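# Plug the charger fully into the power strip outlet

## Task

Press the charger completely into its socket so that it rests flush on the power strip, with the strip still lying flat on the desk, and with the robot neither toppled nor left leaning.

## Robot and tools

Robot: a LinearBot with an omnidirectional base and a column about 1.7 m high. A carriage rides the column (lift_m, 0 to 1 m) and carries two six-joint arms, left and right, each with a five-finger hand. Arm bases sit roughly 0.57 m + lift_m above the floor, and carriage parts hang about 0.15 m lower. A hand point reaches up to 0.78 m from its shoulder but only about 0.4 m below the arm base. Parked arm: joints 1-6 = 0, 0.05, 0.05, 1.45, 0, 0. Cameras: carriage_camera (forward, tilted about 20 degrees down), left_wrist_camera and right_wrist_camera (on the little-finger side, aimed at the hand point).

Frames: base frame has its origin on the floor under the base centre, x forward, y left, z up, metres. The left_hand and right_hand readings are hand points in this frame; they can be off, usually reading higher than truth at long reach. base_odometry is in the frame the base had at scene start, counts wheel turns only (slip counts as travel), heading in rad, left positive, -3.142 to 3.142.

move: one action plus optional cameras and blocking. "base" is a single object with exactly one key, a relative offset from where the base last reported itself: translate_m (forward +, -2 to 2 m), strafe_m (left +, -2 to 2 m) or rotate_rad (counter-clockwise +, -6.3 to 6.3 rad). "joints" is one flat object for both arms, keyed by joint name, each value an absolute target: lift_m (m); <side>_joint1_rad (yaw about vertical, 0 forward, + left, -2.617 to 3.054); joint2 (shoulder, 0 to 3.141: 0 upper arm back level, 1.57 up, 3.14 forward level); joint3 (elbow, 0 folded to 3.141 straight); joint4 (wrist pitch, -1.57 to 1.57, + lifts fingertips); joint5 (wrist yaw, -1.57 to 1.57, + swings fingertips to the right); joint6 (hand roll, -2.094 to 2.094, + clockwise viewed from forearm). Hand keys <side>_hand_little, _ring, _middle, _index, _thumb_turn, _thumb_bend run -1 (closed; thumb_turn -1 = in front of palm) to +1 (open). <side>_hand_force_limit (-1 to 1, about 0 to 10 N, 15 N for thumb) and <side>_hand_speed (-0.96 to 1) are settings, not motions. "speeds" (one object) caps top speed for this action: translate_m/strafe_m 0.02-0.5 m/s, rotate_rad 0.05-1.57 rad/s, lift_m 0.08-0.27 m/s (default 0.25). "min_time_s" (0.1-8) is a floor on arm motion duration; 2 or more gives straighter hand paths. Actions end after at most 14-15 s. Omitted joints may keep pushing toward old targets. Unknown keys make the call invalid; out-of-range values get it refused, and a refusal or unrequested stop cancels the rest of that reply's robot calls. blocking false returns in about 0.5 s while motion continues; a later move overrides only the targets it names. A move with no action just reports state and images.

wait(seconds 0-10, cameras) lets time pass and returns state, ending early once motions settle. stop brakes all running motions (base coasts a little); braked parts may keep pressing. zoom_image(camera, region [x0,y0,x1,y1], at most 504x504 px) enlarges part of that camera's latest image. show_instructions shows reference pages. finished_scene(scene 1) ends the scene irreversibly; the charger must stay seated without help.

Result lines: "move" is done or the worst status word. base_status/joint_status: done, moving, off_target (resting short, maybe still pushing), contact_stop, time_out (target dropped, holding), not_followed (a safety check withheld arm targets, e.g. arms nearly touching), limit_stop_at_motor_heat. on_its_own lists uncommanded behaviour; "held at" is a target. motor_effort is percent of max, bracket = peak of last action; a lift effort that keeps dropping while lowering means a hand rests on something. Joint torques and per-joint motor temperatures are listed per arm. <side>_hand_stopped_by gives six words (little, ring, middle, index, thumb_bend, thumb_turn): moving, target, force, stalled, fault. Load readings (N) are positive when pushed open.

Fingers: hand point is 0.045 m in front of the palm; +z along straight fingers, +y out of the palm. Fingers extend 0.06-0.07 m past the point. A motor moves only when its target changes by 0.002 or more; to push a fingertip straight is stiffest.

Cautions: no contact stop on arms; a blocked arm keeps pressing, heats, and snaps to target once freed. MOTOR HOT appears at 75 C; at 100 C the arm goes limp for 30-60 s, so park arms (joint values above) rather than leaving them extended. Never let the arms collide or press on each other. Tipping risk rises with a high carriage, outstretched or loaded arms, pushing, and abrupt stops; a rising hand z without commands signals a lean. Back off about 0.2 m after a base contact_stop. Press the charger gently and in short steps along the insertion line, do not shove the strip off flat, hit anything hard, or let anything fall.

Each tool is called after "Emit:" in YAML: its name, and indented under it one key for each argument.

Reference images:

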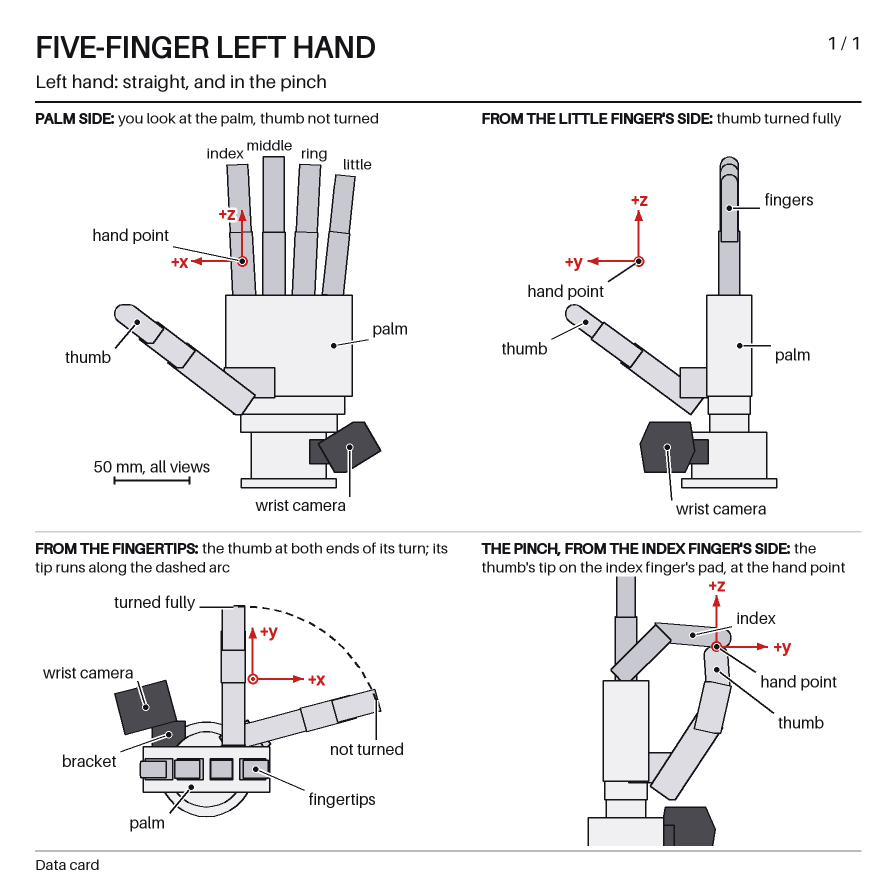

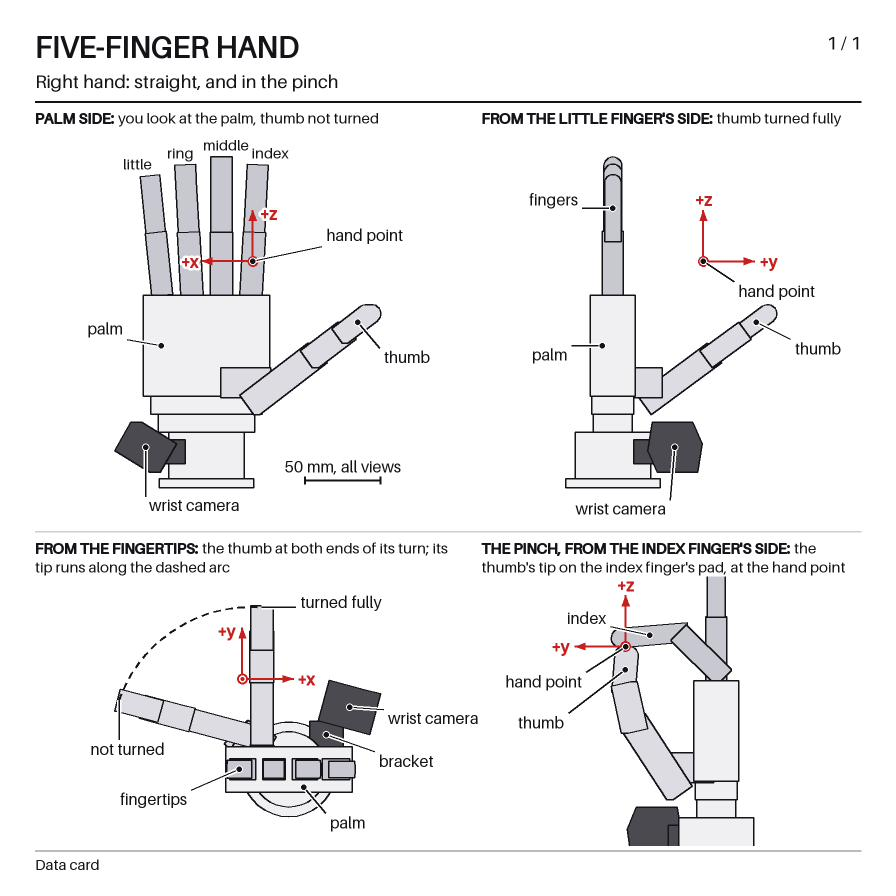

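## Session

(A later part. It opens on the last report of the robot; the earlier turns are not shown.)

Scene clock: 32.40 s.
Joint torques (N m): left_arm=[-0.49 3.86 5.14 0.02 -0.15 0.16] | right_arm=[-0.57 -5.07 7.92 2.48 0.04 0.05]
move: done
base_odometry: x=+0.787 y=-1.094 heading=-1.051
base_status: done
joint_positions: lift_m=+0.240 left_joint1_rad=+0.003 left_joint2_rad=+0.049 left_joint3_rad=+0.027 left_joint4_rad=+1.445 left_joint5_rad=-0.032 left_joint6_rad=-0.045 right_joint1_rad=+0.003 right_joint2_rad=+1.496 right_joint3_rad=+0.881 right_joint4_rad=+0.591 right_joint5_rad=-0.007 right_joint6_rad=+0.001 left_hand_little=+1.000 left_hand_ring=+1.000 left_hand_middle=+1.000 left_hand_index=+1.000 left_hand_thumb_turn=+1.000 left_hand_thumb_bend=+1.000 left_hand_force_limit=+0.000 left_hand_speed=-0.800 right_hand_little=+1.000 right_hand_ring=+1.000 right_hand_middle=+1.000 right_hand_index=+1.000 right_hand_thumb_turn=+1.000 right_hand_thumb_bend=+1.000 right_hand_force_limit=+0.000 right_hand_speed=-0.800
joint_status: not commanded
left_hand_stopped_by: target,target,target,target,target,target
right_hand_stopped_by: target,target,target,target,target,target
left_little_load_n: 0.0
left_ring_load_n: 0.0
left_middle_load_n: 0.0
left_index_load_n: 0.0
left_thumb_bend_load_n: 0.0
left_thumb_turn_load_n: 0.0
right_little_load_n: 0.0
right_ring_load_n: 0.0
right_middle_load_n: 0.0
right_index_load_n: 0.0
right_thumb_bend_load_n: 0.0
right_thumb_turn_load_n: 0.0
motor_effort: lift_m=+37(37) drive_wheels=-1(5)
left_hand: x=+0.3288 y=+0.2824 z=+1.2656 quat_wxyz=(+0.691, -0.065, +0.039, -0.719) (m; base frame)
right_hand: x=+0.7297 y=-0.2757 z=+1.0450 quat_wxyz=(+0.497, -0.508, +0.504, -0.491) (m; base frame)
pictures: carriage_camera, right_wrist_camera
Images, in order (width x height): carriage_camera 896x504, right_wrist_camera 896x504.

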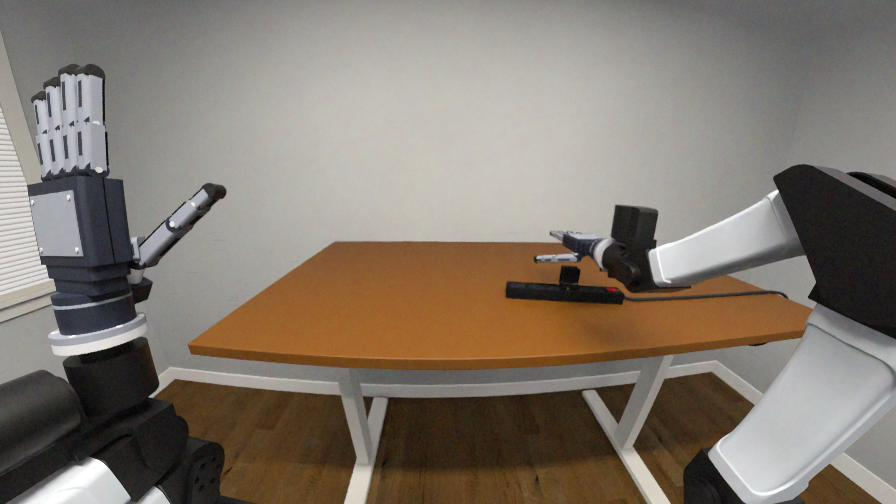

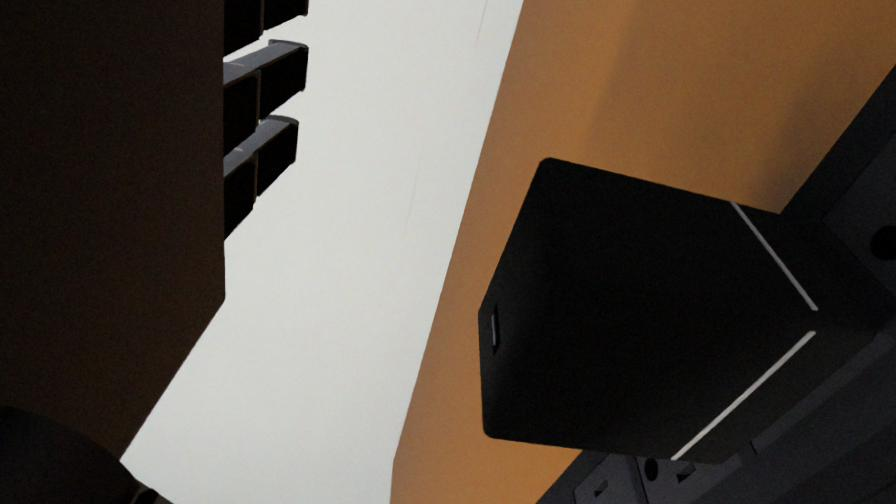

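Emit:
move:
  base: {"translate_m": 0.015}
  joints: {"lift_m": 0.2, "right_joint4_rad": 0.625}
  speeds: {"translate_m": 0.03, "lift_m": 0.08}
  cameras: ["carriage_camera", "right_wrist_camera"]

Emit:
zoom_image:
  camera: "carriage_camera"
  region: [500, 210, 660, 320]

Scene clock: 34.13 s.
Joint torques (N m): left_arm=[-0.34 3.89 5.22 0.06 -0.11 0.14] | right_arm=[-0.5 -5.2 7.92 2.52 0.03 0.07]
move: done
base_odometry: x=+0.795 y=-1.107 heading=-1.051
base_status: done
joint_positions: lift_m=+0.200 left_joint1_rad=+0.003 left_joint2_rad=+0.049 left_joint3_rad=+0.027 left_joint4_rad=+1.442 left_joint5_rad=-0.033 left_joint6_rad=-0.045 right_joint1_rad=+0.003 right_joint2_rad=+1.498 right_joint3_rad=+0.881 right_joint4_rad=+0.612 right_joint5_rad=-0.007 right_joint6_rad=+0.001 left_hand_little=+1.000 left_hand_ring=+1.000 left_hand_middle=+1.000 left_hand_index=+1.000 left_hand_thumb_turn=+1.000 left_hand_thumb_bend=+1.000 left_hand_force_limit=+0.000 left_hand_speed=-0.800 right_hand_little=+1.000 right_hand_ring=+1.000 right_hand_middle=+1.000 right_hand_index=+1.000 right_hand_thumb_turn=+1.000 right_hand_thumb_bend=+1.000 right_hand_force_limit=+0.000 right_hand_speed=-0.800
joint_status: all done
left_hand_stopped_by: target,target,target,target,target,target
right_hand_stopped_by: target,target,target,target,target,target
left_little_load_n: 0.0
left_ring_load_n: 0.0
left_middle_load_n: 0.0
left_index_load_n: 0.0
left_thumb_bend_load_n: 0.0
left_thumb_turn_load_n: 0.0
right_little_load_n: 0.0
right_ring_load_n: 0.0
right_middle_load_n: 0.0
right_index_load_n: 0.0
right_thumb_bend_load_n: 0.0
right_thumb_turn_load_n: -0.5
motor_effort: lift_m=+32(35) drive_wheels=+0(6)
left_hand: x=+0.3295 y=+0.2825 z=+1.2254 quat_wxyz=(+0.691, -0.066, +0.040, -0.719) (m; base frame)
right_hand: x=+0.7314 y=-0.2757 z=+1.0096 quat_wxyz=(+0.501, -0.503, +0.499, -0.496) (m; base frame)
pictures: carriage_camera, right_wrist_camera
Images, in order (width x height): carriage_camera 896x504, right_wrist_camera 896x504.

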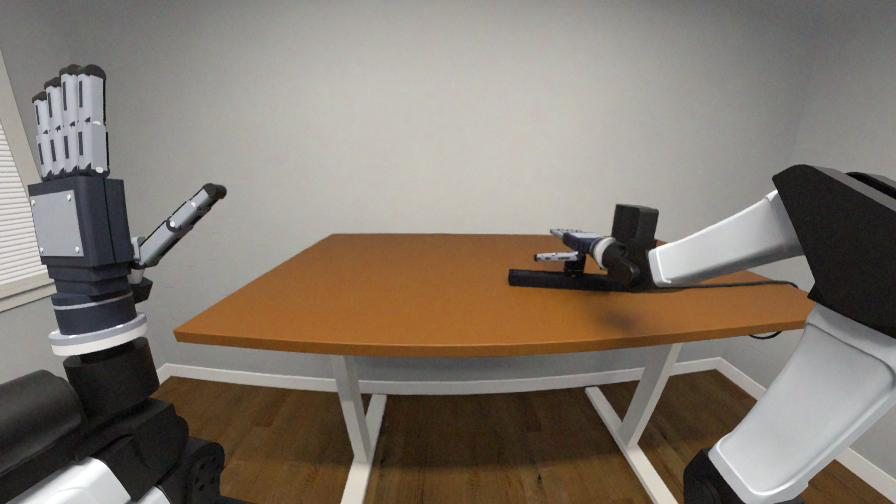

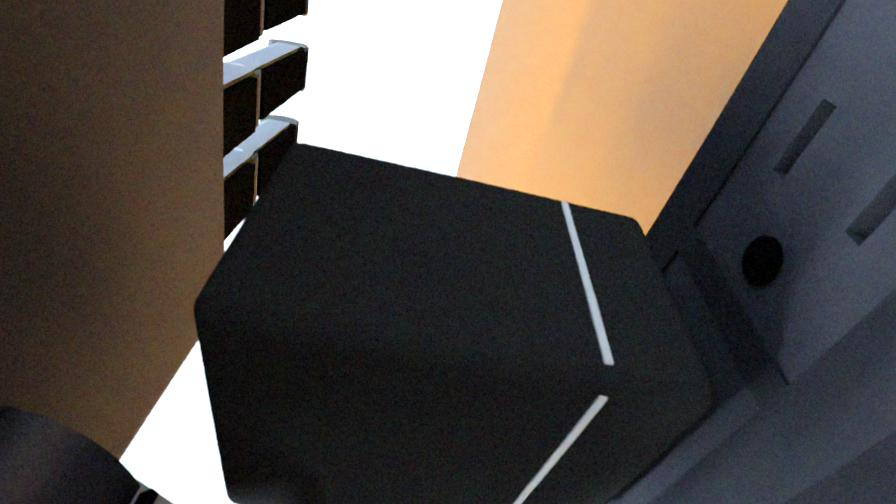

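Scaled by 3.150 from the camera's 896x504 image, which has a finer 1280x720 frame.

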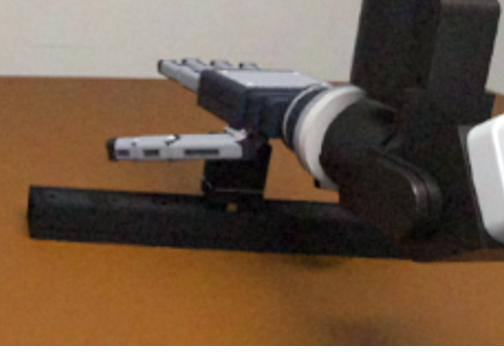

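Emit:
move:
  joints: {"lift_m": 0.188}
  speeds: {"lift_m": 0.08}
  cameras: ["carriage_camera", "right_wrist_camera"]

Emit:
zoom_image:
  camera: "carriage_camera"
  region: [500, 210, 660, 320]

Scene clock: 35.87 s.
Joint torques (N m): left_arm=[-0.39 3.88 5.12 0.06 -0.14 0.15] | right_arm=[-0.5 -5.34 7.83 2.46 0.06 0.09]
move: done
base_odometry: x=+0.795 y=-1.107 heading=-1.051
base_status: not commanded
joint_positions: lift_m=+0.188 left_joint1_rad=+0.003 left_joint2_rad=+0.049 left_joint3_rad=+0.027 left_joint4_rad=+1.442 left_joint5_rad=-0.033 left_joint6_rad=-0.045 right_joint1_rad=+0.003 right_joint2_rad=+1.498 right_joint3_rad=+0.882 right_joint4_rad=+0.615 right_joint5_rad=-0.007 right_joint6_rad=+0.001 left_hand_little=+1.000 left_hand_ring=+1.000 left_hand_middle=+1.000 left_hand_index=+1.000 left_hand_thumb_turn=+1.000 left_hand_thumb_bend=+1.000 left_hand_force_limit=+0.000 left_hand_speed=-0.800 right_hand_little=+1.000 right_hand_ring=+1.000 right_hand_middle=+1.000 right_hand_index=+1.000 right_hand_thumb_turn=+1.000 right_hand_thumb_bend=+1.000 right_hand_force_limit=+0.000 right_hand_speed=-0.800
joint_status: all done
left_hand_stopped_by: target,target,target,target,target,target
right_hand_stopped_by: target,target,target,target,target,target
left_little_load_n: 0.0
left_ring_load_n: 0.0
left_middle_load_n: 0.0
left_index_load_n: 0.0
left_thumb_bend_load_n: 0.0
left_thumb_turn_load_n: 0.0
right_little_load_n: 0.0
right_ring_load_n: 0.0
right_middle_load_n: -0.5
right_index_load_n: -0.5
right_thumb_bend_load_n: 0.0
right_thumb_turn_load_n: 0.0
motor_effort: lift_m=+34(36) drive_wheels=+1(1)
left_hand: x=+0.3294 y=+0.2825 z=+1.2133 quat_wxyz=(+0.691, -0.066, +0.040, -0.719) (m; base frame)
right_hand: x=+0.7316 y=-0.2757 z=+0.9985 quat_wxyz=(+0.502, -0.503, +0.498, -0.497) (m; base frame)
pictures: carriage_camera, right_wrist_camera
Images, in order (width x height): carriage_camera 896x504, right_wrist_camera 896x504.

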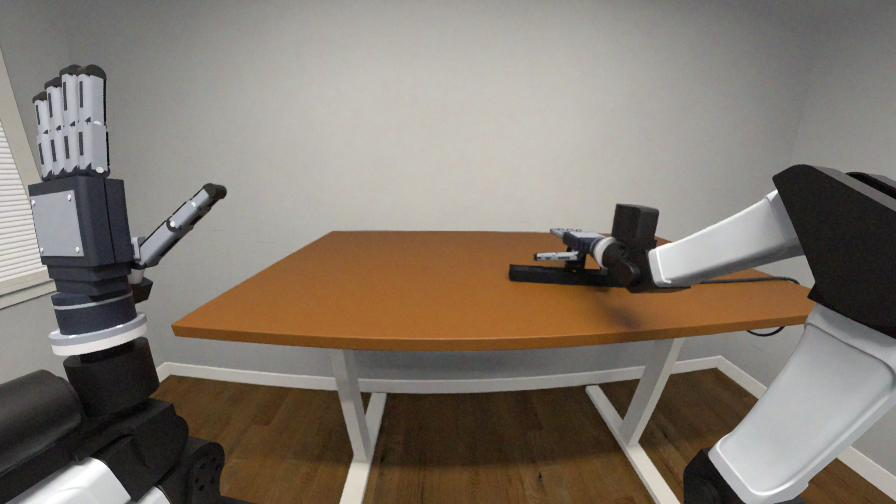

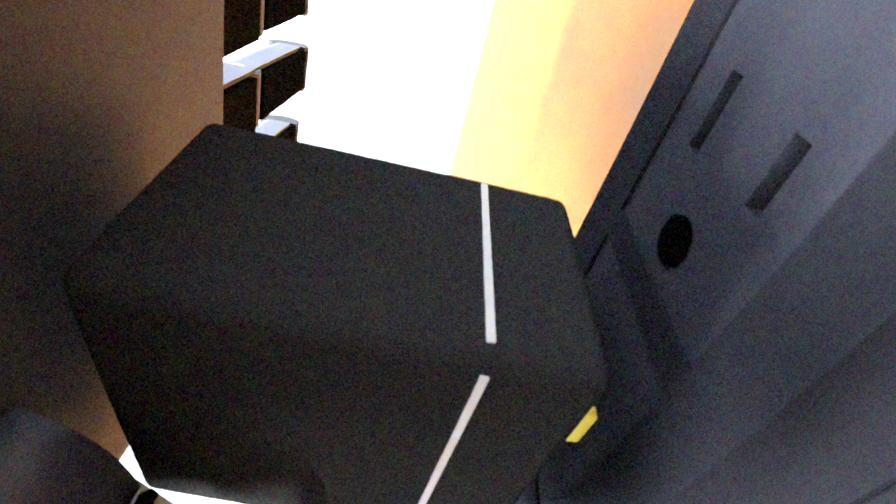

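Scaled by 3.150 from the camera's 896x504 image, which has a finer 1280x720 frame.

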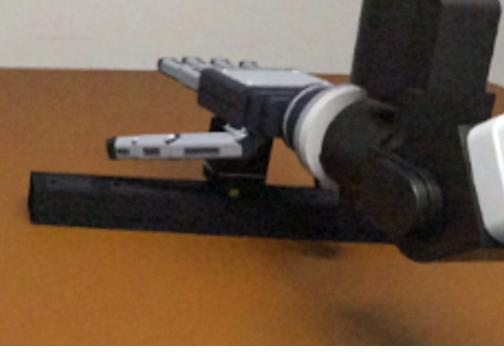

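Emit:
move:
  joints: {"lift_m": 0.18}
  speeds: {"lift_m": 0.08}
  cameras: ["right_wrist_camera"]

Scene clock: 36.53 s.
Joint torques (N m): left_arm=[-0.39 3.92 5.22 0.04 -0.16 0.14] | right_arm=[-0.55 -5.24 7.94 2.3 0.04 0.06]
move: done
base_odometry: x=+0.795 y=-1.107 heading=-1.051
base_status: not commanded
joint_positions: lift_m=+0.180 left_joint1_rad=+0.003 left_joint2_rad=+0.049 left_joint3_rad=+0.027 left_joint4_rad=+1.442 left_joint5_rad=-0.033 left_joint6_rad=-0.045 right_joint1_rad=+0.003 right_joint2_rad=+1.498 right_joint3_rad=+0.882 right_joint4_rad=+0.627 right_joint5_rad=-0.008 right_joint6_rad=+0.002 left_hand_little=+1.000 left_hand_ring=+1.000 left_hand_middle=+1.000 left_hand_index=+1.000 left_hand_thumb_turn=+1.000 left_hand_thumb_bend=+1.000 left_hand_force_limit=+0.000 left_hand_speed=-0.800 right_hand_little=+1.000 right_hand_ring=+1.000 right_hand_middle=+1.000 right_hand_index=+1.000 right_hand_thumb_turn=+1.000 right_hand_thumb_bend=+1.000 right_hand_force_limit=+0.000 right_hand_speed=-0.800
joint_status: all done
left_hand_stopped_by: target,target,target,target,target,target
right_hand_stopped_by: target,target,target,target,target,target
left_little_load_n: 0.0
left_ring_load_n: 0.0
left_middle_load_n: 0.0
left_index_load_n: 0.0
left_thumb_bend_load_n: 0.0
left_thumb_turn_load_n: 0.0
right_little_load_n: 0.0
right_ring_load_n: 0.0
right_middle_load_n: 0.0
right_index_load_n: 0.0
right_thumb_bend_load_n: 0.0
right_thumb_turn_load_n: 0.0
motor_effort: lift_m=+32(34) drive_wheels=+0(2)
left_hand: x=+0.3296 y=+0.2825 z=+1.2054 quat_wxyz=(+0.691, -0.066, +0.040, -0.719) (m; base frame)
right_hand: x=+0.7323 y=-0.2756 z=+0.9940 quat_wxyz=(+0.506, -0.499, +0.495, -0.500) (m; base frame)
pictures: right_wrist_camera
Images, in order (width x height): right_wrist_camera 896x504.

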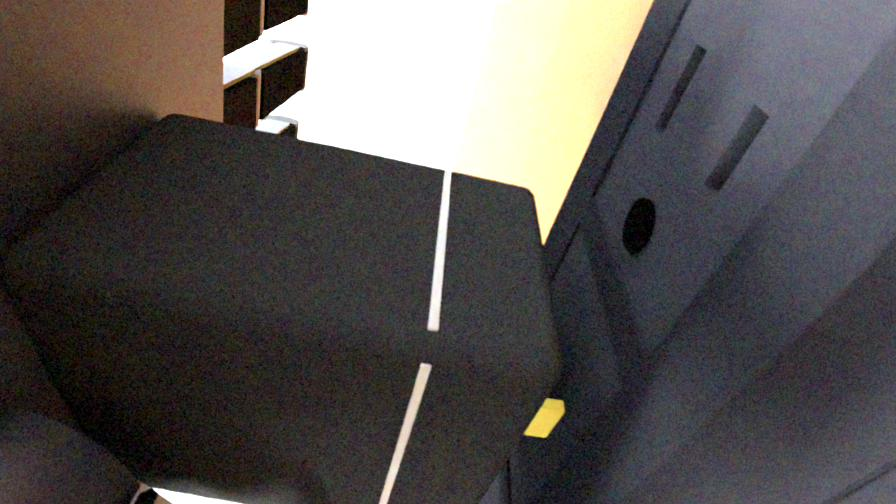

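Emit:
move:
  joints: {"lift_m": 0.17}
  speeds: {"lift_m": 0.08}
  cameras: ["right_wrist_camera"]

Scene clock: 37.13 s.
Joint torques (N m): left_arm=[-0.44 3.95 5.11 0.06 -0.14 0.16] | right_arm=[-0.58 -5.19 7.25 1.95 0.04 0.05]
move: done
base_odometry: x=+0.795 y=-1.107 heading=-1.051
base_status: not commanded
joint_positions: lift_m=+0.170 left_joint1_rad=+0.003 left_joint2_rad=+0.049 left_joint3_rad=+0.027 left_joint4_rad=+1.442 left_joint5_rad=-0.033 left_joint6_rad=-0.045 right_joint1_rad=+0.003 right_joint2_rad=+1.498 right_joint3_rad=+0.889 right_joint4_rad=+0.658 right_joint5_rad=-0.008 right_joint6_rad=+0.002 left_hand_little=+1.000 left_hand_ring=+1.000 left_hand_middle=+1.000 left_hand_index=+1.000 left_hand_thumb_turn=+1.000 left_hand_thumb_bend=+1.000 left_hand_force_limit=+0.000 left_hand_speed=-0.800 right_hand_little=+1.000 right_hand_ring=+1.000 right_hand_middle=+1.000 right_hand_index=+1.000 right_hand_thumb_turn=+1.000 right_hand_thumb_bend=+1.000 right_hand_force_limit=+0.000 right_hand_speed=-0.800
joint_status: all done
left_hand_stopped_by: target,target,target,target,target,target
right_hand_stopped_by: target,target,target,target,target,target
left_little_load_n: 0.0
left_ring_load_n: 0.0
left_middle_load_n: 0.0
left_index_load_n: 0.0
left_thumb_bend_load_n: 0.0
left_thumb_turn_load_n: 0.0
right_little_load_n: 0.0
right_ring_load_n: 0.0
right_middle_load_n: 0.0
right_index_load_n: 0.0
right_thumb_bend_load_n: 0.0
right_thumb_turn_load_n: 0.0
motor_effort: lift_m=+31(34) drive_wheels=+0(1)
left_hand: x=+0.3294 y=+0.2825 z=+1.1955 quat_wxyz=(+0.691, -0.066, +0.040, -0.719) (m; base frame)
right_hand: x=+0.7349 y=-0.2756 z=+0.9958 quat_wxyz=(+0.515, -0.490, +0.486, -0.509) (m; base frame)
pictures: right_wrist_camera
Images, in order (width x height): right_wrist_camera 896x504.

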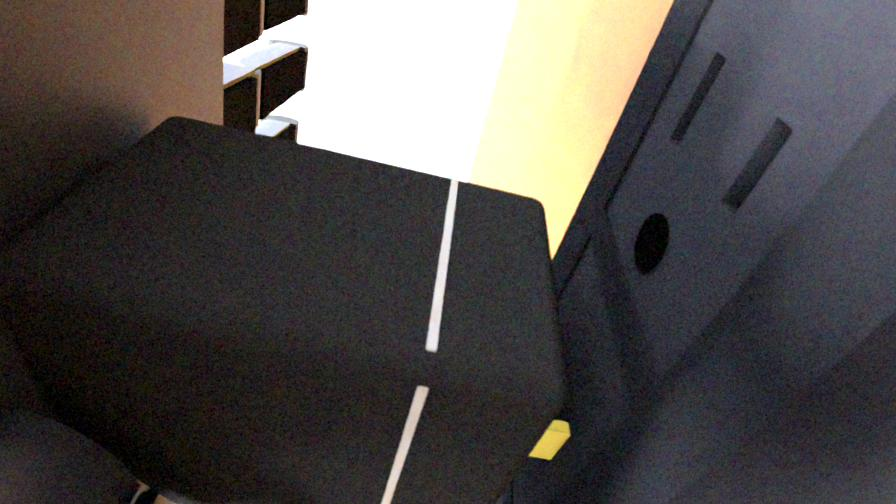

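Emit:
move:
  joints: {"right_joint4_rad": 0.55}
  min_time_s: 1
  cameras: ["right_wrist_camera"]

Scene clock: 38.63 s.
Joint torques (N m): left_arm=[-0.44 3.95 5.18 0.05 -0.13 0.16] | right_arm=[-0.47 -5.15 6.76 1.29 0.05 0.04]
move: off_target
base_odometry: x=+0.795 y=-1.107 heading=-1.051
base_status: not commanded
joint_positions: lift_m=+0.170 left_joint1_rad=+0.003 left_joint2_rad=+0.049 left_joint3_rad=+0.027 left_joint4_rad=+1.442 left_joint5_rad=-0.033 left_joint6_rad=-0.045 right_joint1_rad=+0.003 right_joint2_rad=+1.498 right_joint3_rad=+0.894 right_joint4_rad=+0.642 right_joint5_rad=-0.008 right_joint6_rad=+0.002 left_hand_little=+1.000 left_hand_ring=+1.000 left_hand_middle=+1.000 left_hand_index=+1.000 left_hand_thumb_turn=+1.000 left_hand_thumb_bend=+1.000 left_hand_force_limit=+0.000 left_hand_speed=-0.800 right_hand_little=+1.000 right_hand_ring=+1.000 right_hand_middle=+1.000 right_hand_index=+1.000 right_hand_thumb_turn=+1.000 right_hand_thumb_bend=+1.000 right_hand_force_limit=+0.000 right_hand_speed=-0.800
joint_status: right_joint4_rad off_target (ended at +0.642, target +0.550)
left_hand_stopped_by: target,target,target,target,target,target
right_hand_stopped_by: target,target,target,target,target,target
left_little_load_n: 0.0
left_ring_load_n: 0.0
left_middle_load_n: 0.0
left_index_load_n: 0.0
left_thumb_bend_load_n: 0.0
left_thumb_turn_load_n: 0.0
right_little_load_n: 0.0
right_ring_load_n: 0.0
right_middle_load_n: -0.5
right_index_load_n: 0.0
right_thumb_bend_load_n: 0.0
right_thumb_turn_load_n: -0.5
motor_effort: lift_m=+31(34) drive_wheels=-1(1)
left_hand: x=+0.3294 y=+0.2825 z=+1.1955 quat_wxyz=(+0.691, -0.066, +0.040, -0.719) (m; base frame)
right_hand: x=+0.7349 y=-0.2756 z=+0.9943 quat_wxyz=(+0.513, -0.492, +0.488, -0.506) (m; base frame)
pictures: right_wrist_camera
Images, in order (width x height): right_wrist_camera 896x504.

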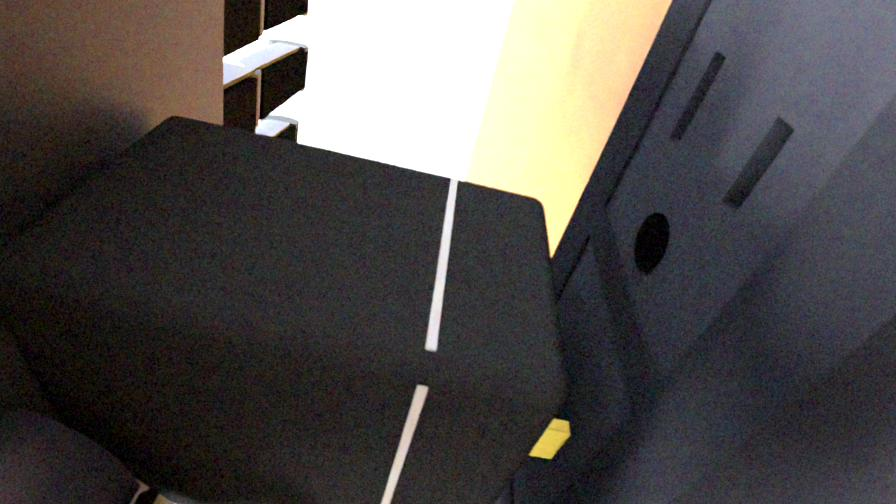

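Emit:
move:
  joints: {"right_joint4_rad": 0.45, "lift_m": 0.16}
  min_time_s: 1
  speeds: {"lift_m": 0.08}
  cameras: ["right_wrist_camera"]

Scene clock: 40.00 s.
Joint torques (N m): left_arm=[-0.51 4 5.19 0.06 -0.13 0.15] | right_arm=[-0.53 -3.75 5.08 0.56 0.03 0.04]
move: off_target
base_odometry: x=+0.795 y=-1.107 heading=-1.051
base_status: not commanded
joint_positions: lift_m=+0.160 left_joint1_rad=+0.003 left_joint2_rad=+0.049 left_joint3_rad=+0.027 left_joint4_rad=+1.442 left_joint5_rad=-0.033 left_joint6_rad=-0.045 right_joint1_rad=+0.003 right_joint2_rad=+1.480 right_joint3_rad=+0.914 right_joint4_rad=+0.604 right_joint5_rad=-0.008 right_joint6_rad=+0.003 left_hand_little=+1.000 left_hand_ring=+1.000 left_hand_middle=+1.000 left_hand_index=+1.000 left_hand_thumb_turn=+1.000 left_hand_thumb_bend=+1.000 left_hand_force_limit=+0.000 left_hand_speed=-0.800 right_hand_little=+1.000 right_hand_ring=+1.000 right_hand_middle=+1.000 right_hand_index=+1.000 right_hand_thumb_turn=+1.000 right_hand_thumb_bend=+1.000 right_hand_force_limit=+0.000 right_hand_speed=-0.800
joint_status: right_joint4_rad off_target (ended at +0.604, target +0.450); the others done
left_hand_stopped_by: target,target,target,target,target,target
right_hand_stopped_by: target,target,target,target,target,target
left_little_load_n: 0.0
left_ring_load_n: 0.0
left_middle_load_n: 0.0
left_index_load_n: 0.0
left_thumb_bend_load_n: 0.0
left_thumb_turn_load_n: 0.0
right_little_load_n: 0.0
right_ring_load_n: 0.0
right_middle_load_n: 0.0
right_index_load_n: 0.0
right_thumb_bend_load_n: 0.0
right_thumb_turn_load_n: 0.0
motor_effort: lift_m=+33(33) drive_wheels=+0(1)
left_hand: x=+0.3294 y=+0.2825 z=+1.1855 quat_wxyz=(+0.691, -0.066, +0.040, -0.719) (m; base frame)
right_hand: x=+0.7333 y=-0.2755 z=+0.9928 quat_wxyz=(+0.513, -0.492, +0.489, -0.506) (m; base frame)
pictures: right_wrist_camera
Images, in order (width x height): right_wrist_camera 896x504.

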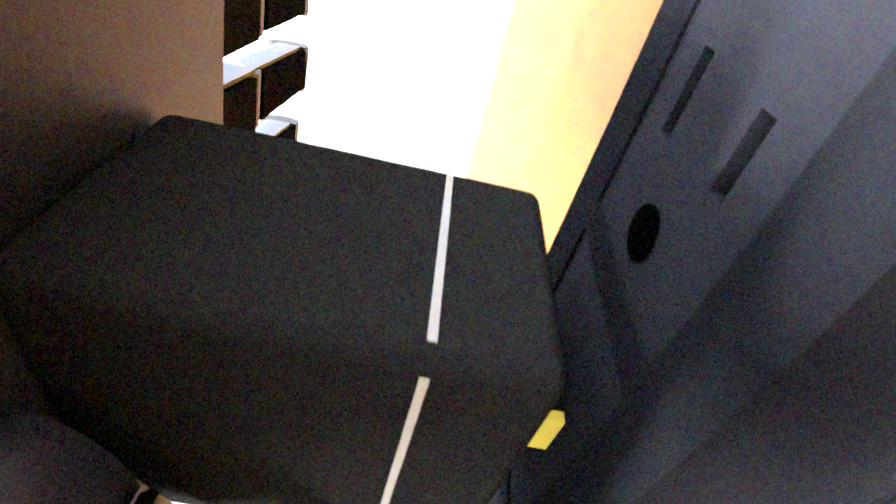

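Emit:
move:
  joints: {"right_joint4_rad": 0.3, "lift_m": 0.145}
  min_time_s: 1
  speeds: {"lift_m": 0.08}
  cameras: ["right_wrist_camera"]

Scene clock: 41.43 s.
Joint torques (N m): left_arm=[-0.34 4.05 5.16 0.07 -0.13 0.16] | right_arm=[-0.59 -1.85 2.65 -0.65 0.05 0]
move: off_target
base_odometry: x=+0.795 y=-1.107 heading=-1.051
base_status: not commanded
joint_positions: lift_m=+0.145 left_joint1_rad=+0.003 left_joint2_rad=+0.049 left_joint3_rad=+0.027 left_joint4_rad=+1.442 left_joint5_rad=-0.033 left_joint6_rad=-0.045 right_joint1_rad=+0.003 right_joint2_rad=+1.459 right_joint3_rad=+0.943 right_joint4_rad=+0.557 right_joint5_rad=-0.007 right_joint6_rad=+0.007 left_hand_little=+1.000 left_hand_ring=+1.000 left_hand_middle=+1.000 left_hand_index=+1.000 left_hand_thumb_turn=+1.000 left_hand_thumb_bend=+1.000 left_hand_force_limit=+0.000 left_hand_speed=-0.800 right_hand_little=+1.000 right_hand_ring=+1.000 right_hand_middle=+1.000 right_hand_index=+1.000 right_hand_thumb_turn=+1.000 right_hand_thumb_bend=+1.000 right_hand_force_limit=+0.000 right_hand_speed=-0.800
joint_status: right_joint4_rad off_target (ended at +0.557, target +0.300); the others done
left_hand_stopped_by: target,target,target,target,target,target
right_hand_stopped_by: target,target,target,target,target,target
left_little_load_n: 0.0
left_ring_load_n: 0.0
left_middle_load_n: 0.0
left_index_load_n: -0.5
left_thumb_bend_load_n: 0.0
left_thumb_turn_load_n: 0.0
right_little_load_n: 0.0
right_ring_load_n: 0.0
right_middle_load_n: 0.0
right_index_load_n: 0.0
right_thumb_bend_load_n: 0.0
right_thumb_turn_load_n: 0.0
motor_effort: lift_m=+31(33) drive_wheels=+0(2)
left_hand: x=+0.3294 y=+0.2825 z=+1.1706 quat_wxyz=(+0.691, -0.066, +0.040, -0.719) (m; base frame)
right_hand: x=+0.7317 y=-0.2754 z=+0.9905 quat_wxyz=(+0.514, -0.490, +0.489, -0.506) (m; base frame)
pictures: right_wrist_camera
Images, in order (width x height): right_wrist_camera 896x504.

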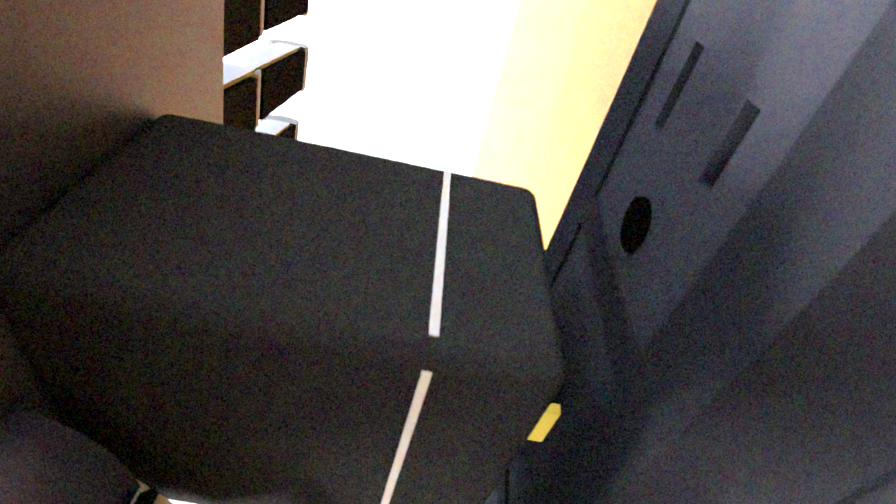

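Emit:
move:
  joints: {"right_joint4_rad": 0.15, "lift_m": 0.13}
  min_time_s: 1
  speeds: {"lift_m": 0.08}
  cameras: ["right_wrist_camera"]

Scene clock: 42.83 s.
Joint torques (N m): left_arm=[-0.35 3.95 5.2 0.1 -0.14 0.16] | right_arm=[-0.4 -0.25 0.32 -1.72 -0.01 -0.05]
move: off_target
base_odometry: x=+0.795 y=-1.107 heading=-1.051
base_status: not commanded
joint_positions: lift_m=+0.130 left_joint1_rad=+0.003 left_joint2_rad=+0.049 left_joint3_rad=+0.027 left_joint4_rad=+1.442 left_joint5_rad=-0.033 left_joint6_rad=-0.045 right_joint1_rad=+0.003 right_joint2_rad=+1.438 right_joint3_rad=+0.969 right_joint4_rad=+0.501 right_joint5_rad=-0.003 right_joint6_rad=+0.014 left_hand_little=+1.000 left_hand_ring=+1.000 left_hand_middle=+1.000 left_hand_index=+1.000 left_hand_thumb_turn=+1.000 left_hand_thumb_bend=+1.000 left_hand_force_limit=+0.000 left_hand_speed=-0.800 right_hand_little=+1.000 right_hand_ring=+1.000 right_hand_middle=+1.000 right_hand_index=+1.000 right_hand_thumb_turn=+1.000 right_hand_thumb_bend=+1.000 right_hand_force_limit=+0.000 right_hand_speed=-0.800
joint_status: right_joint4_rad off_target (ended at +0.501, target +0.150); the others done
left_hand_stopped_by: target,target,target,target,target,target
right_hand_stopped_by: target,target,target,target,target,target
left_little_load_n: 0.0
left_ring_load_n: 0.0
left_middle_load_n: -0.5
left_index_load_n: 0.0
left_thumb_bend_load_n: 0.0
left_thumb_turn_load_n: 0.0
right_little_load_n: 0.0
right_ring_load_n: -0.5
right_middle_load_n: 0.0
right_index_load_n: 0.0
right_thumb_bend_load_n: 0.0
right_thumb_turn_load_n: 0.0
motor_effort: lift_m=+31(33) drive_wheels=+0(1)
left_hand: x=+0.3294 y=+0.2825 z=+1.1556 quat_wxyz=(+0.691, -0.066, +0.040, -0.719) (m; base frame)
right_hand: x=+0.7288 y=-0.2758 z=+0.9842 quat_wxyz=(+0.513, -0.490, +0.494, -0.503) (m; base frame)
pictures: right_wrist_camera
Images, in order (width x height): right_wrist_camera 896x504.

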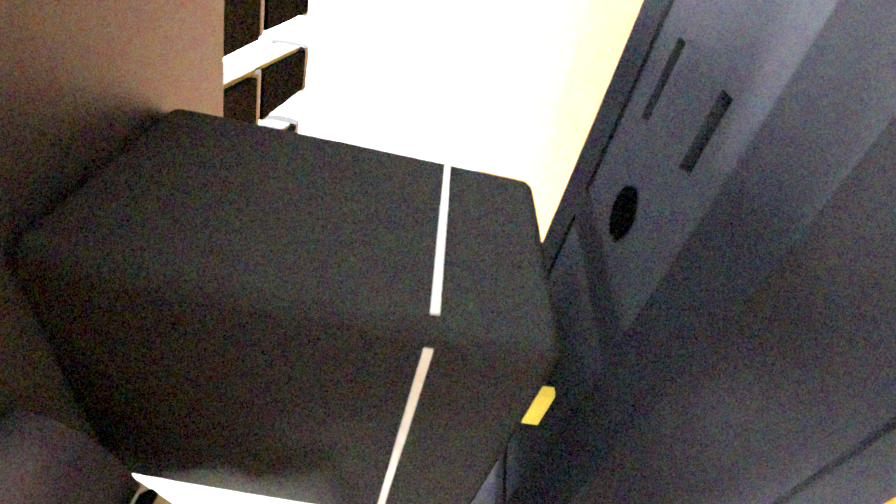

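Emit:
wait:
  seconds: 0
  cameras: ["carriage_camera", "right_wrist_camera"]

Emit:
zoom_image:
  camera: "carriage_camera"
  region: [500, 210, 660, 320]

Emit:
zoom_image:
  camera: "right_wrist_camera"
  region: [460, 160, 800, 500]

Scene clock: 43.00 s.
Joint torques (N m): left_arm=[-0.47 3.88 5.08 0.08 -0.15 0.17] | right_arm=[-0.4 -0.18 0.27 -1.71 -0.01 -0.06]
base_odometry: x=+0.795 y=-1.107 heading=-1.051
base_status: not commanded
joint_positions: lift_m=+0.130 left_joint1_rad=+0.003 left_joint2_rad=+0.049 left_joint3_rad=+0.027 left_joint4_rad=+1.442 left_joint5_rad=-0.033 left_joint6_rad=-0.045 right_joint1_rad=+0.003 right_joint2_rad=+1.438 right_joint3_rad=+0.969 right_joint4_rad=+0.501 right_joint5_rad=-0.003 right_joint6_rad=+0.014 left_hand_little=+1.000 left_hand_ring=+1.000 left_hand_middle=+1.000 left_hand_index=+1.000 left_hand_thumb_turn=+1.000 left_hand_thumb_bend=+1.000 left_hand_force_limit=+0.000 left_hand_speed=-0.800 right_hand_little=+1.000 right_hand_ring=+1.000 right_hand_middle=+1.000 right_hand_index=+1.000 right_hand_thumb_turn=+1.000 right_hand_thumb_bend=+1.000 right_hand_force_limit=+0.000 right_hand_speed=-0.800
joint_status: right_joint4_rad off_target (ended at +0.501, target +0.150); the others done
left_hand_stopped_by: target,target,target,target,target,target
right_hand_stopped_by: target,target,target,target,target,target
left_little_load_n: 0.0
left_ring_load_n: 0.0
left_middle_load_n: 0.0
left_index_load_n: 0.0
left_thumb_bend_load_n: -0.5
left_thumb_turn_load_n: -0.5
right_little_load_n: 0.0
right_ring_load_n: 0.0
right_middle_load_n: 0.0
right_index_load_n: 0.0
right_thumb_bend_load_n: 0.0
right_thumb_turn_load_n: 0.0
motor_effort: lift_m=+32(33) drive_wheels=-1(1)
left_hand: x=+0.3294 y=+0.2825 z=+1.1556 quat_wxyz=(+0.691, -0.066, +0.040, -0.719) (m; base frame)
right_hand: x=+0.7288 y=-0.2758 z=+0.9842 quat_wxyz=(+0.513, -0.490, +0.494, -0.503) (m; base frame)
pictures: carriage_camera, right_wrist_camera
Images, in order (width x height): carriage_camera 896x504, right_wrist_camera 896x504.

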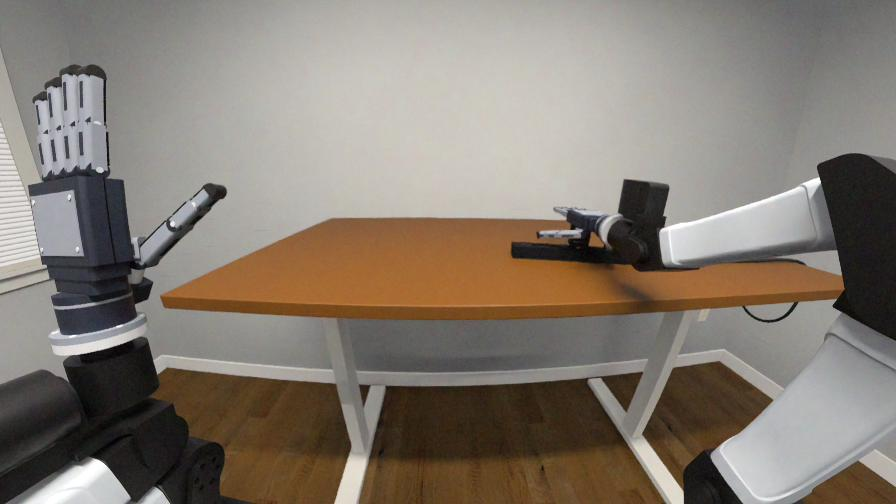

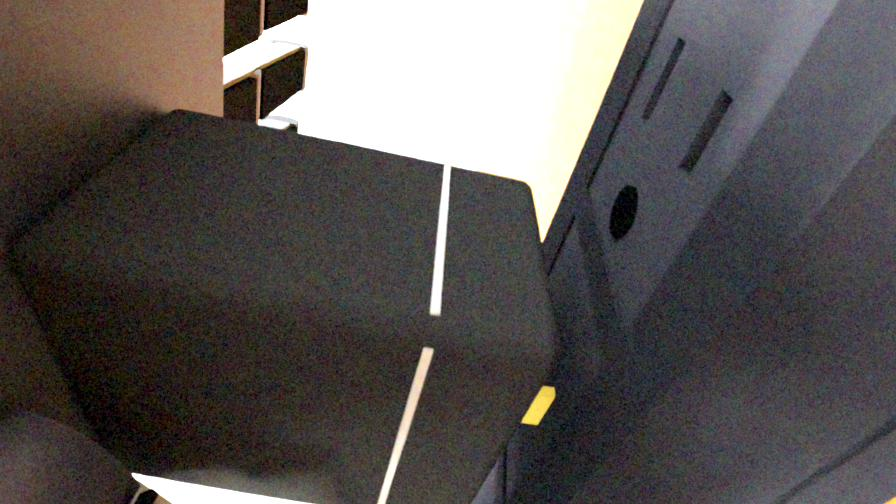

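Scaled by 3.150 from the camera's 896x504 image, which has a finer 1280x720 frame.

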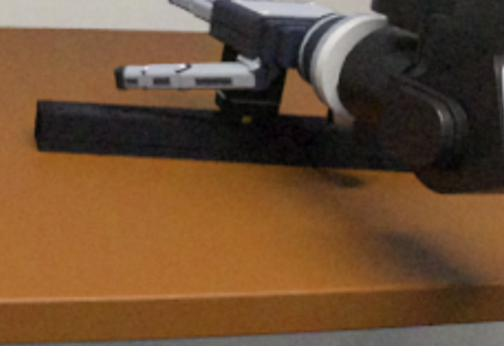

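Scaled by 1.482 from the camera's 896x504 image, which has a finer 1280x720 frame.

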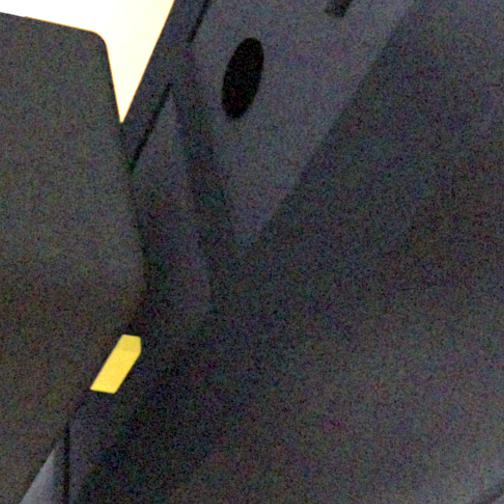

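Emit:
move:
  joints: {"right_joint4_rad": 0.0, "lift_m": 0.125}
  min_time_s: 1
  speeds: {"lift_m": 0.08}
  cameras: ["right_wrist_camera", "carriage_camera"]

Emit:
zoom_image:
  camera: "carriage_camera"
  region: [500, 200, 660, 310]

Scene clock: 44.83 s.
Joint torques (N m): left_arm=[-0.42 4.05 5.2 0.08 -0.14 0.15] | right_arm=[-0.49 0.85 -1.44 -2.84 -0.04 -0.11]
move: off_target
base_odometry: x=+0.795 y=-1.107 heading=-1.051
base_status: not commanded
joint_positions: lift_m=+0.125 left_joint1_rad=+0.003 left_joint2_rad=+0.049 left_joint3_rad=+0.027 left_joint4_rad=+1.442 left_joint5_rad=-0.033 left_joint6_rad=-0.045 right_joint1_rad=+0.003 right_joint2_rad=+1.424 right_joint3_rad=+0.988 right_joint4_rad=+0.448 right_joint5_rad=-0.001 right_joint6_rad=+0.019 left_hand_little=+1.000 left_hand_ring=+1.000 left_hand_middle=+1.000 left_hand_index=+1.000 left_hand_thumb_turn=+1.000 left_hand_thumb_bend=+1.000 left_hand_force_limit=+0.000 left_hand_speed=-0.800 right_hand_little=+1.000 right_hand_ring=+1.000 right_hand_middle=+1.000 right_hand_index=+1.000 right_hand_thumb_turn=+1.000 right_hand_thumb_bend=+1.000 right_hand_force_limit=+0.000 right_hand_speed=-0.800
joint_status: right_joint4_rad off_target (ended at +0.448, target +0.000); the others done
left_hand_stopped_by: target,target,target,target,target,target
right_hand_stopped_by: target,target,target,target,target,target
left_little_load_n: 0.0
left_ring_load_n: 0.0
left_middle_load_n: 0.0
left_index_load_n: 0.0
left_thumb_bend_load_n: 0.0
left_thumb_turn_load_n: 0.0
right_little_load_n: 0.0
right_ring_load_n: 0.0
right_middle_load_n: 0.0
right_index_load_n: 0.0
right_thumb_bend_load_n: 0.0
right_thumb_turn_load_n: -0.5
motor_effort: lift_m=+29(32) drive_wheels=+1(2)
left_hand: x=+0.3294 y=+0.2825 z=+1.1507 quat_wxyz=(+0.691, -0.066, +0.040, -0.719) (m; base frame)
right_hand: x=+0.7260 y=-0.2759 z=+0.9815 quat_wxyz=(+0.509, -0.493, +0.501, -0.497) (m; base frame)
pictures: carriage_camera, right_wrist_camera
Images, in order (width x height): carriage_camera 896x504, right_wrist_camera 896x504.

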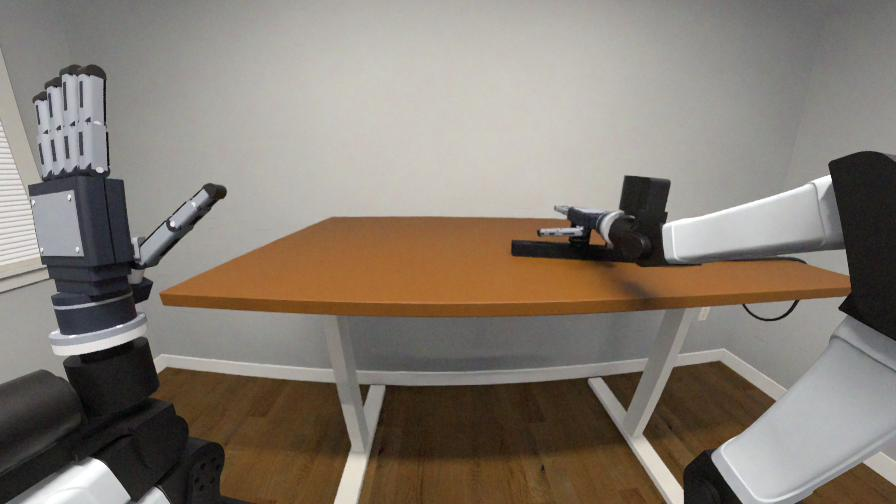

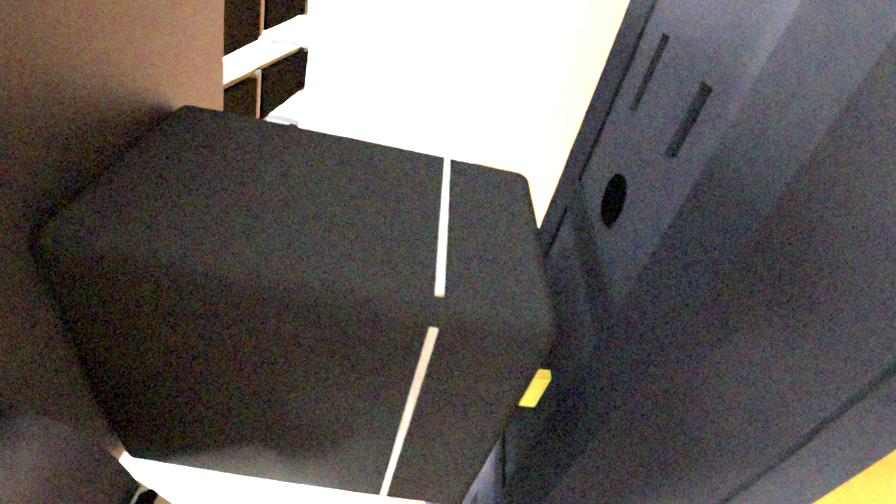

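Scaled by 3.150 from the camera's 896x504 image, which has a finer 1280x720 frame.

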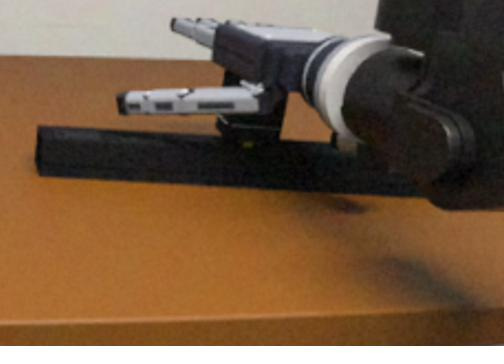

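Emit:
move:
  joints: {"right_joint2_rad": 1.53, "right_joint4_rad": -0.08, "lift_m": 0.118}
  min_time_s: 1
  speeds: {"lift_m": 0.08}
  cameras: ["right_wrist_camera"]

Scene clock: 46.37 s.
Joint torques (N m): left_arm=[-0.39 3.86 5.19 0.07 -0.15 0.15] | right_arm=[-0.53 3.71 -2.36 -3.6 -0.03 -0.16]
move: off_target
base_odometry: x=+0.795 y=-1.107 heading=-1.051
base_status: not commanded
joint_positions: lift_m=+0.118 left_joint1_rad=+0.003 left_joint2_rad=+0.049 left_joint3_rad=+0.027 left_joint4_rad=+1.442 left_joint5_rad=-0.033 left_joint6_rad=-0.045 right_joint1_rad=+0.003 right_joint2_rad=+1.419 right_joint3_rad=+1.001 right_joint4_rad=+0.434 right_joint5_rad=+0.000 right_joint6_rad=+0.023 left_hand_little=+1.000 left_hand_ring=+1.000 left_hand_middle=+1.000 left_hand_index=+1.000 left_hand_thumb_turn=+1.000 left_hand_thumb_bend=+1.000 left_hand_force_limit=+0.000 left_hand_speed=-0.800 right_hand_little=+1.000 right_hand_ring=+1.000 right_hand_middle=+1.000 right_hand_index=+1.000 right_hand_thumb_turn=+1.000 right_hand_thumb_bend=+1.000 right_hand_force_limit=+0.000 right_hand_speed=-0.800
joint_status: right_joint2_rad off_target (ended at +1.419, target +1.530); right_joint4_rad off_target (ended at +0.434, target -0.080); the others done
left_hand_stopped_by: target,target,target,target,target,target
right_hand_stopped_by: target,target,target,target,target,target
left_little_load_n: 0.0
left_ring_load_n: 0.0
left_middle_load_n: 0.0
left_index_load_n: 0.0
left_thumb_bend_load_n: 0.0
left_thumb_turn_load_n: 0.0
right_little_load_n: 0.0
right_ring_load_n: 0.0
right_middle_load_n: 0.0
right_index_load_n: 0.0
right_thumb_bend_load_n: 0.0
right_thumb_turn_load_n: -0.5
motor_effort: lift_m=+30(32) drive_wheels=+1(2)
left_hand: x=+0.3294 y=+0.2825 z=+1.1437 quat_wxyz=(+0.691, -0.066, +0.040, -0.719) (m; base frame)
right_hand: x=+0.7257 y=-0.2759 z=+0.9800 quat_wxyz=(+0.510, -0.491, +0.501, -0.498) (m; base frame)
pictures: right_wrist_camera
Images, in order (width x height): right_wrist_camera 896x504.

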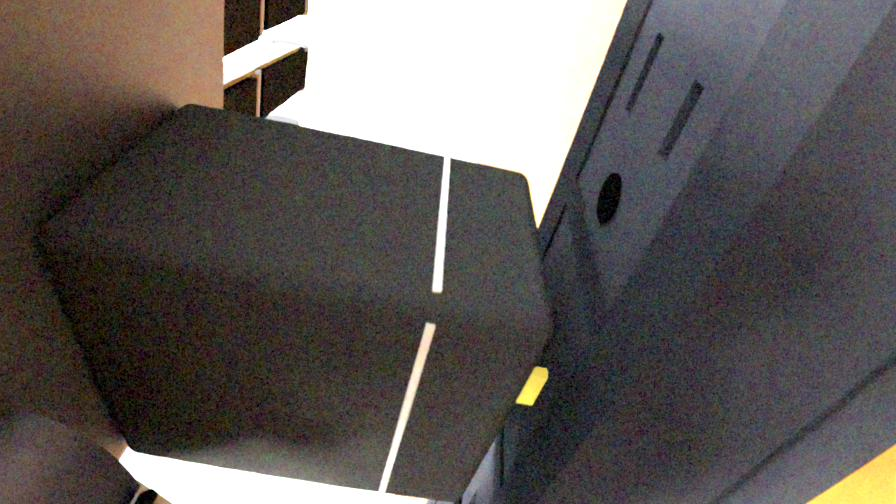

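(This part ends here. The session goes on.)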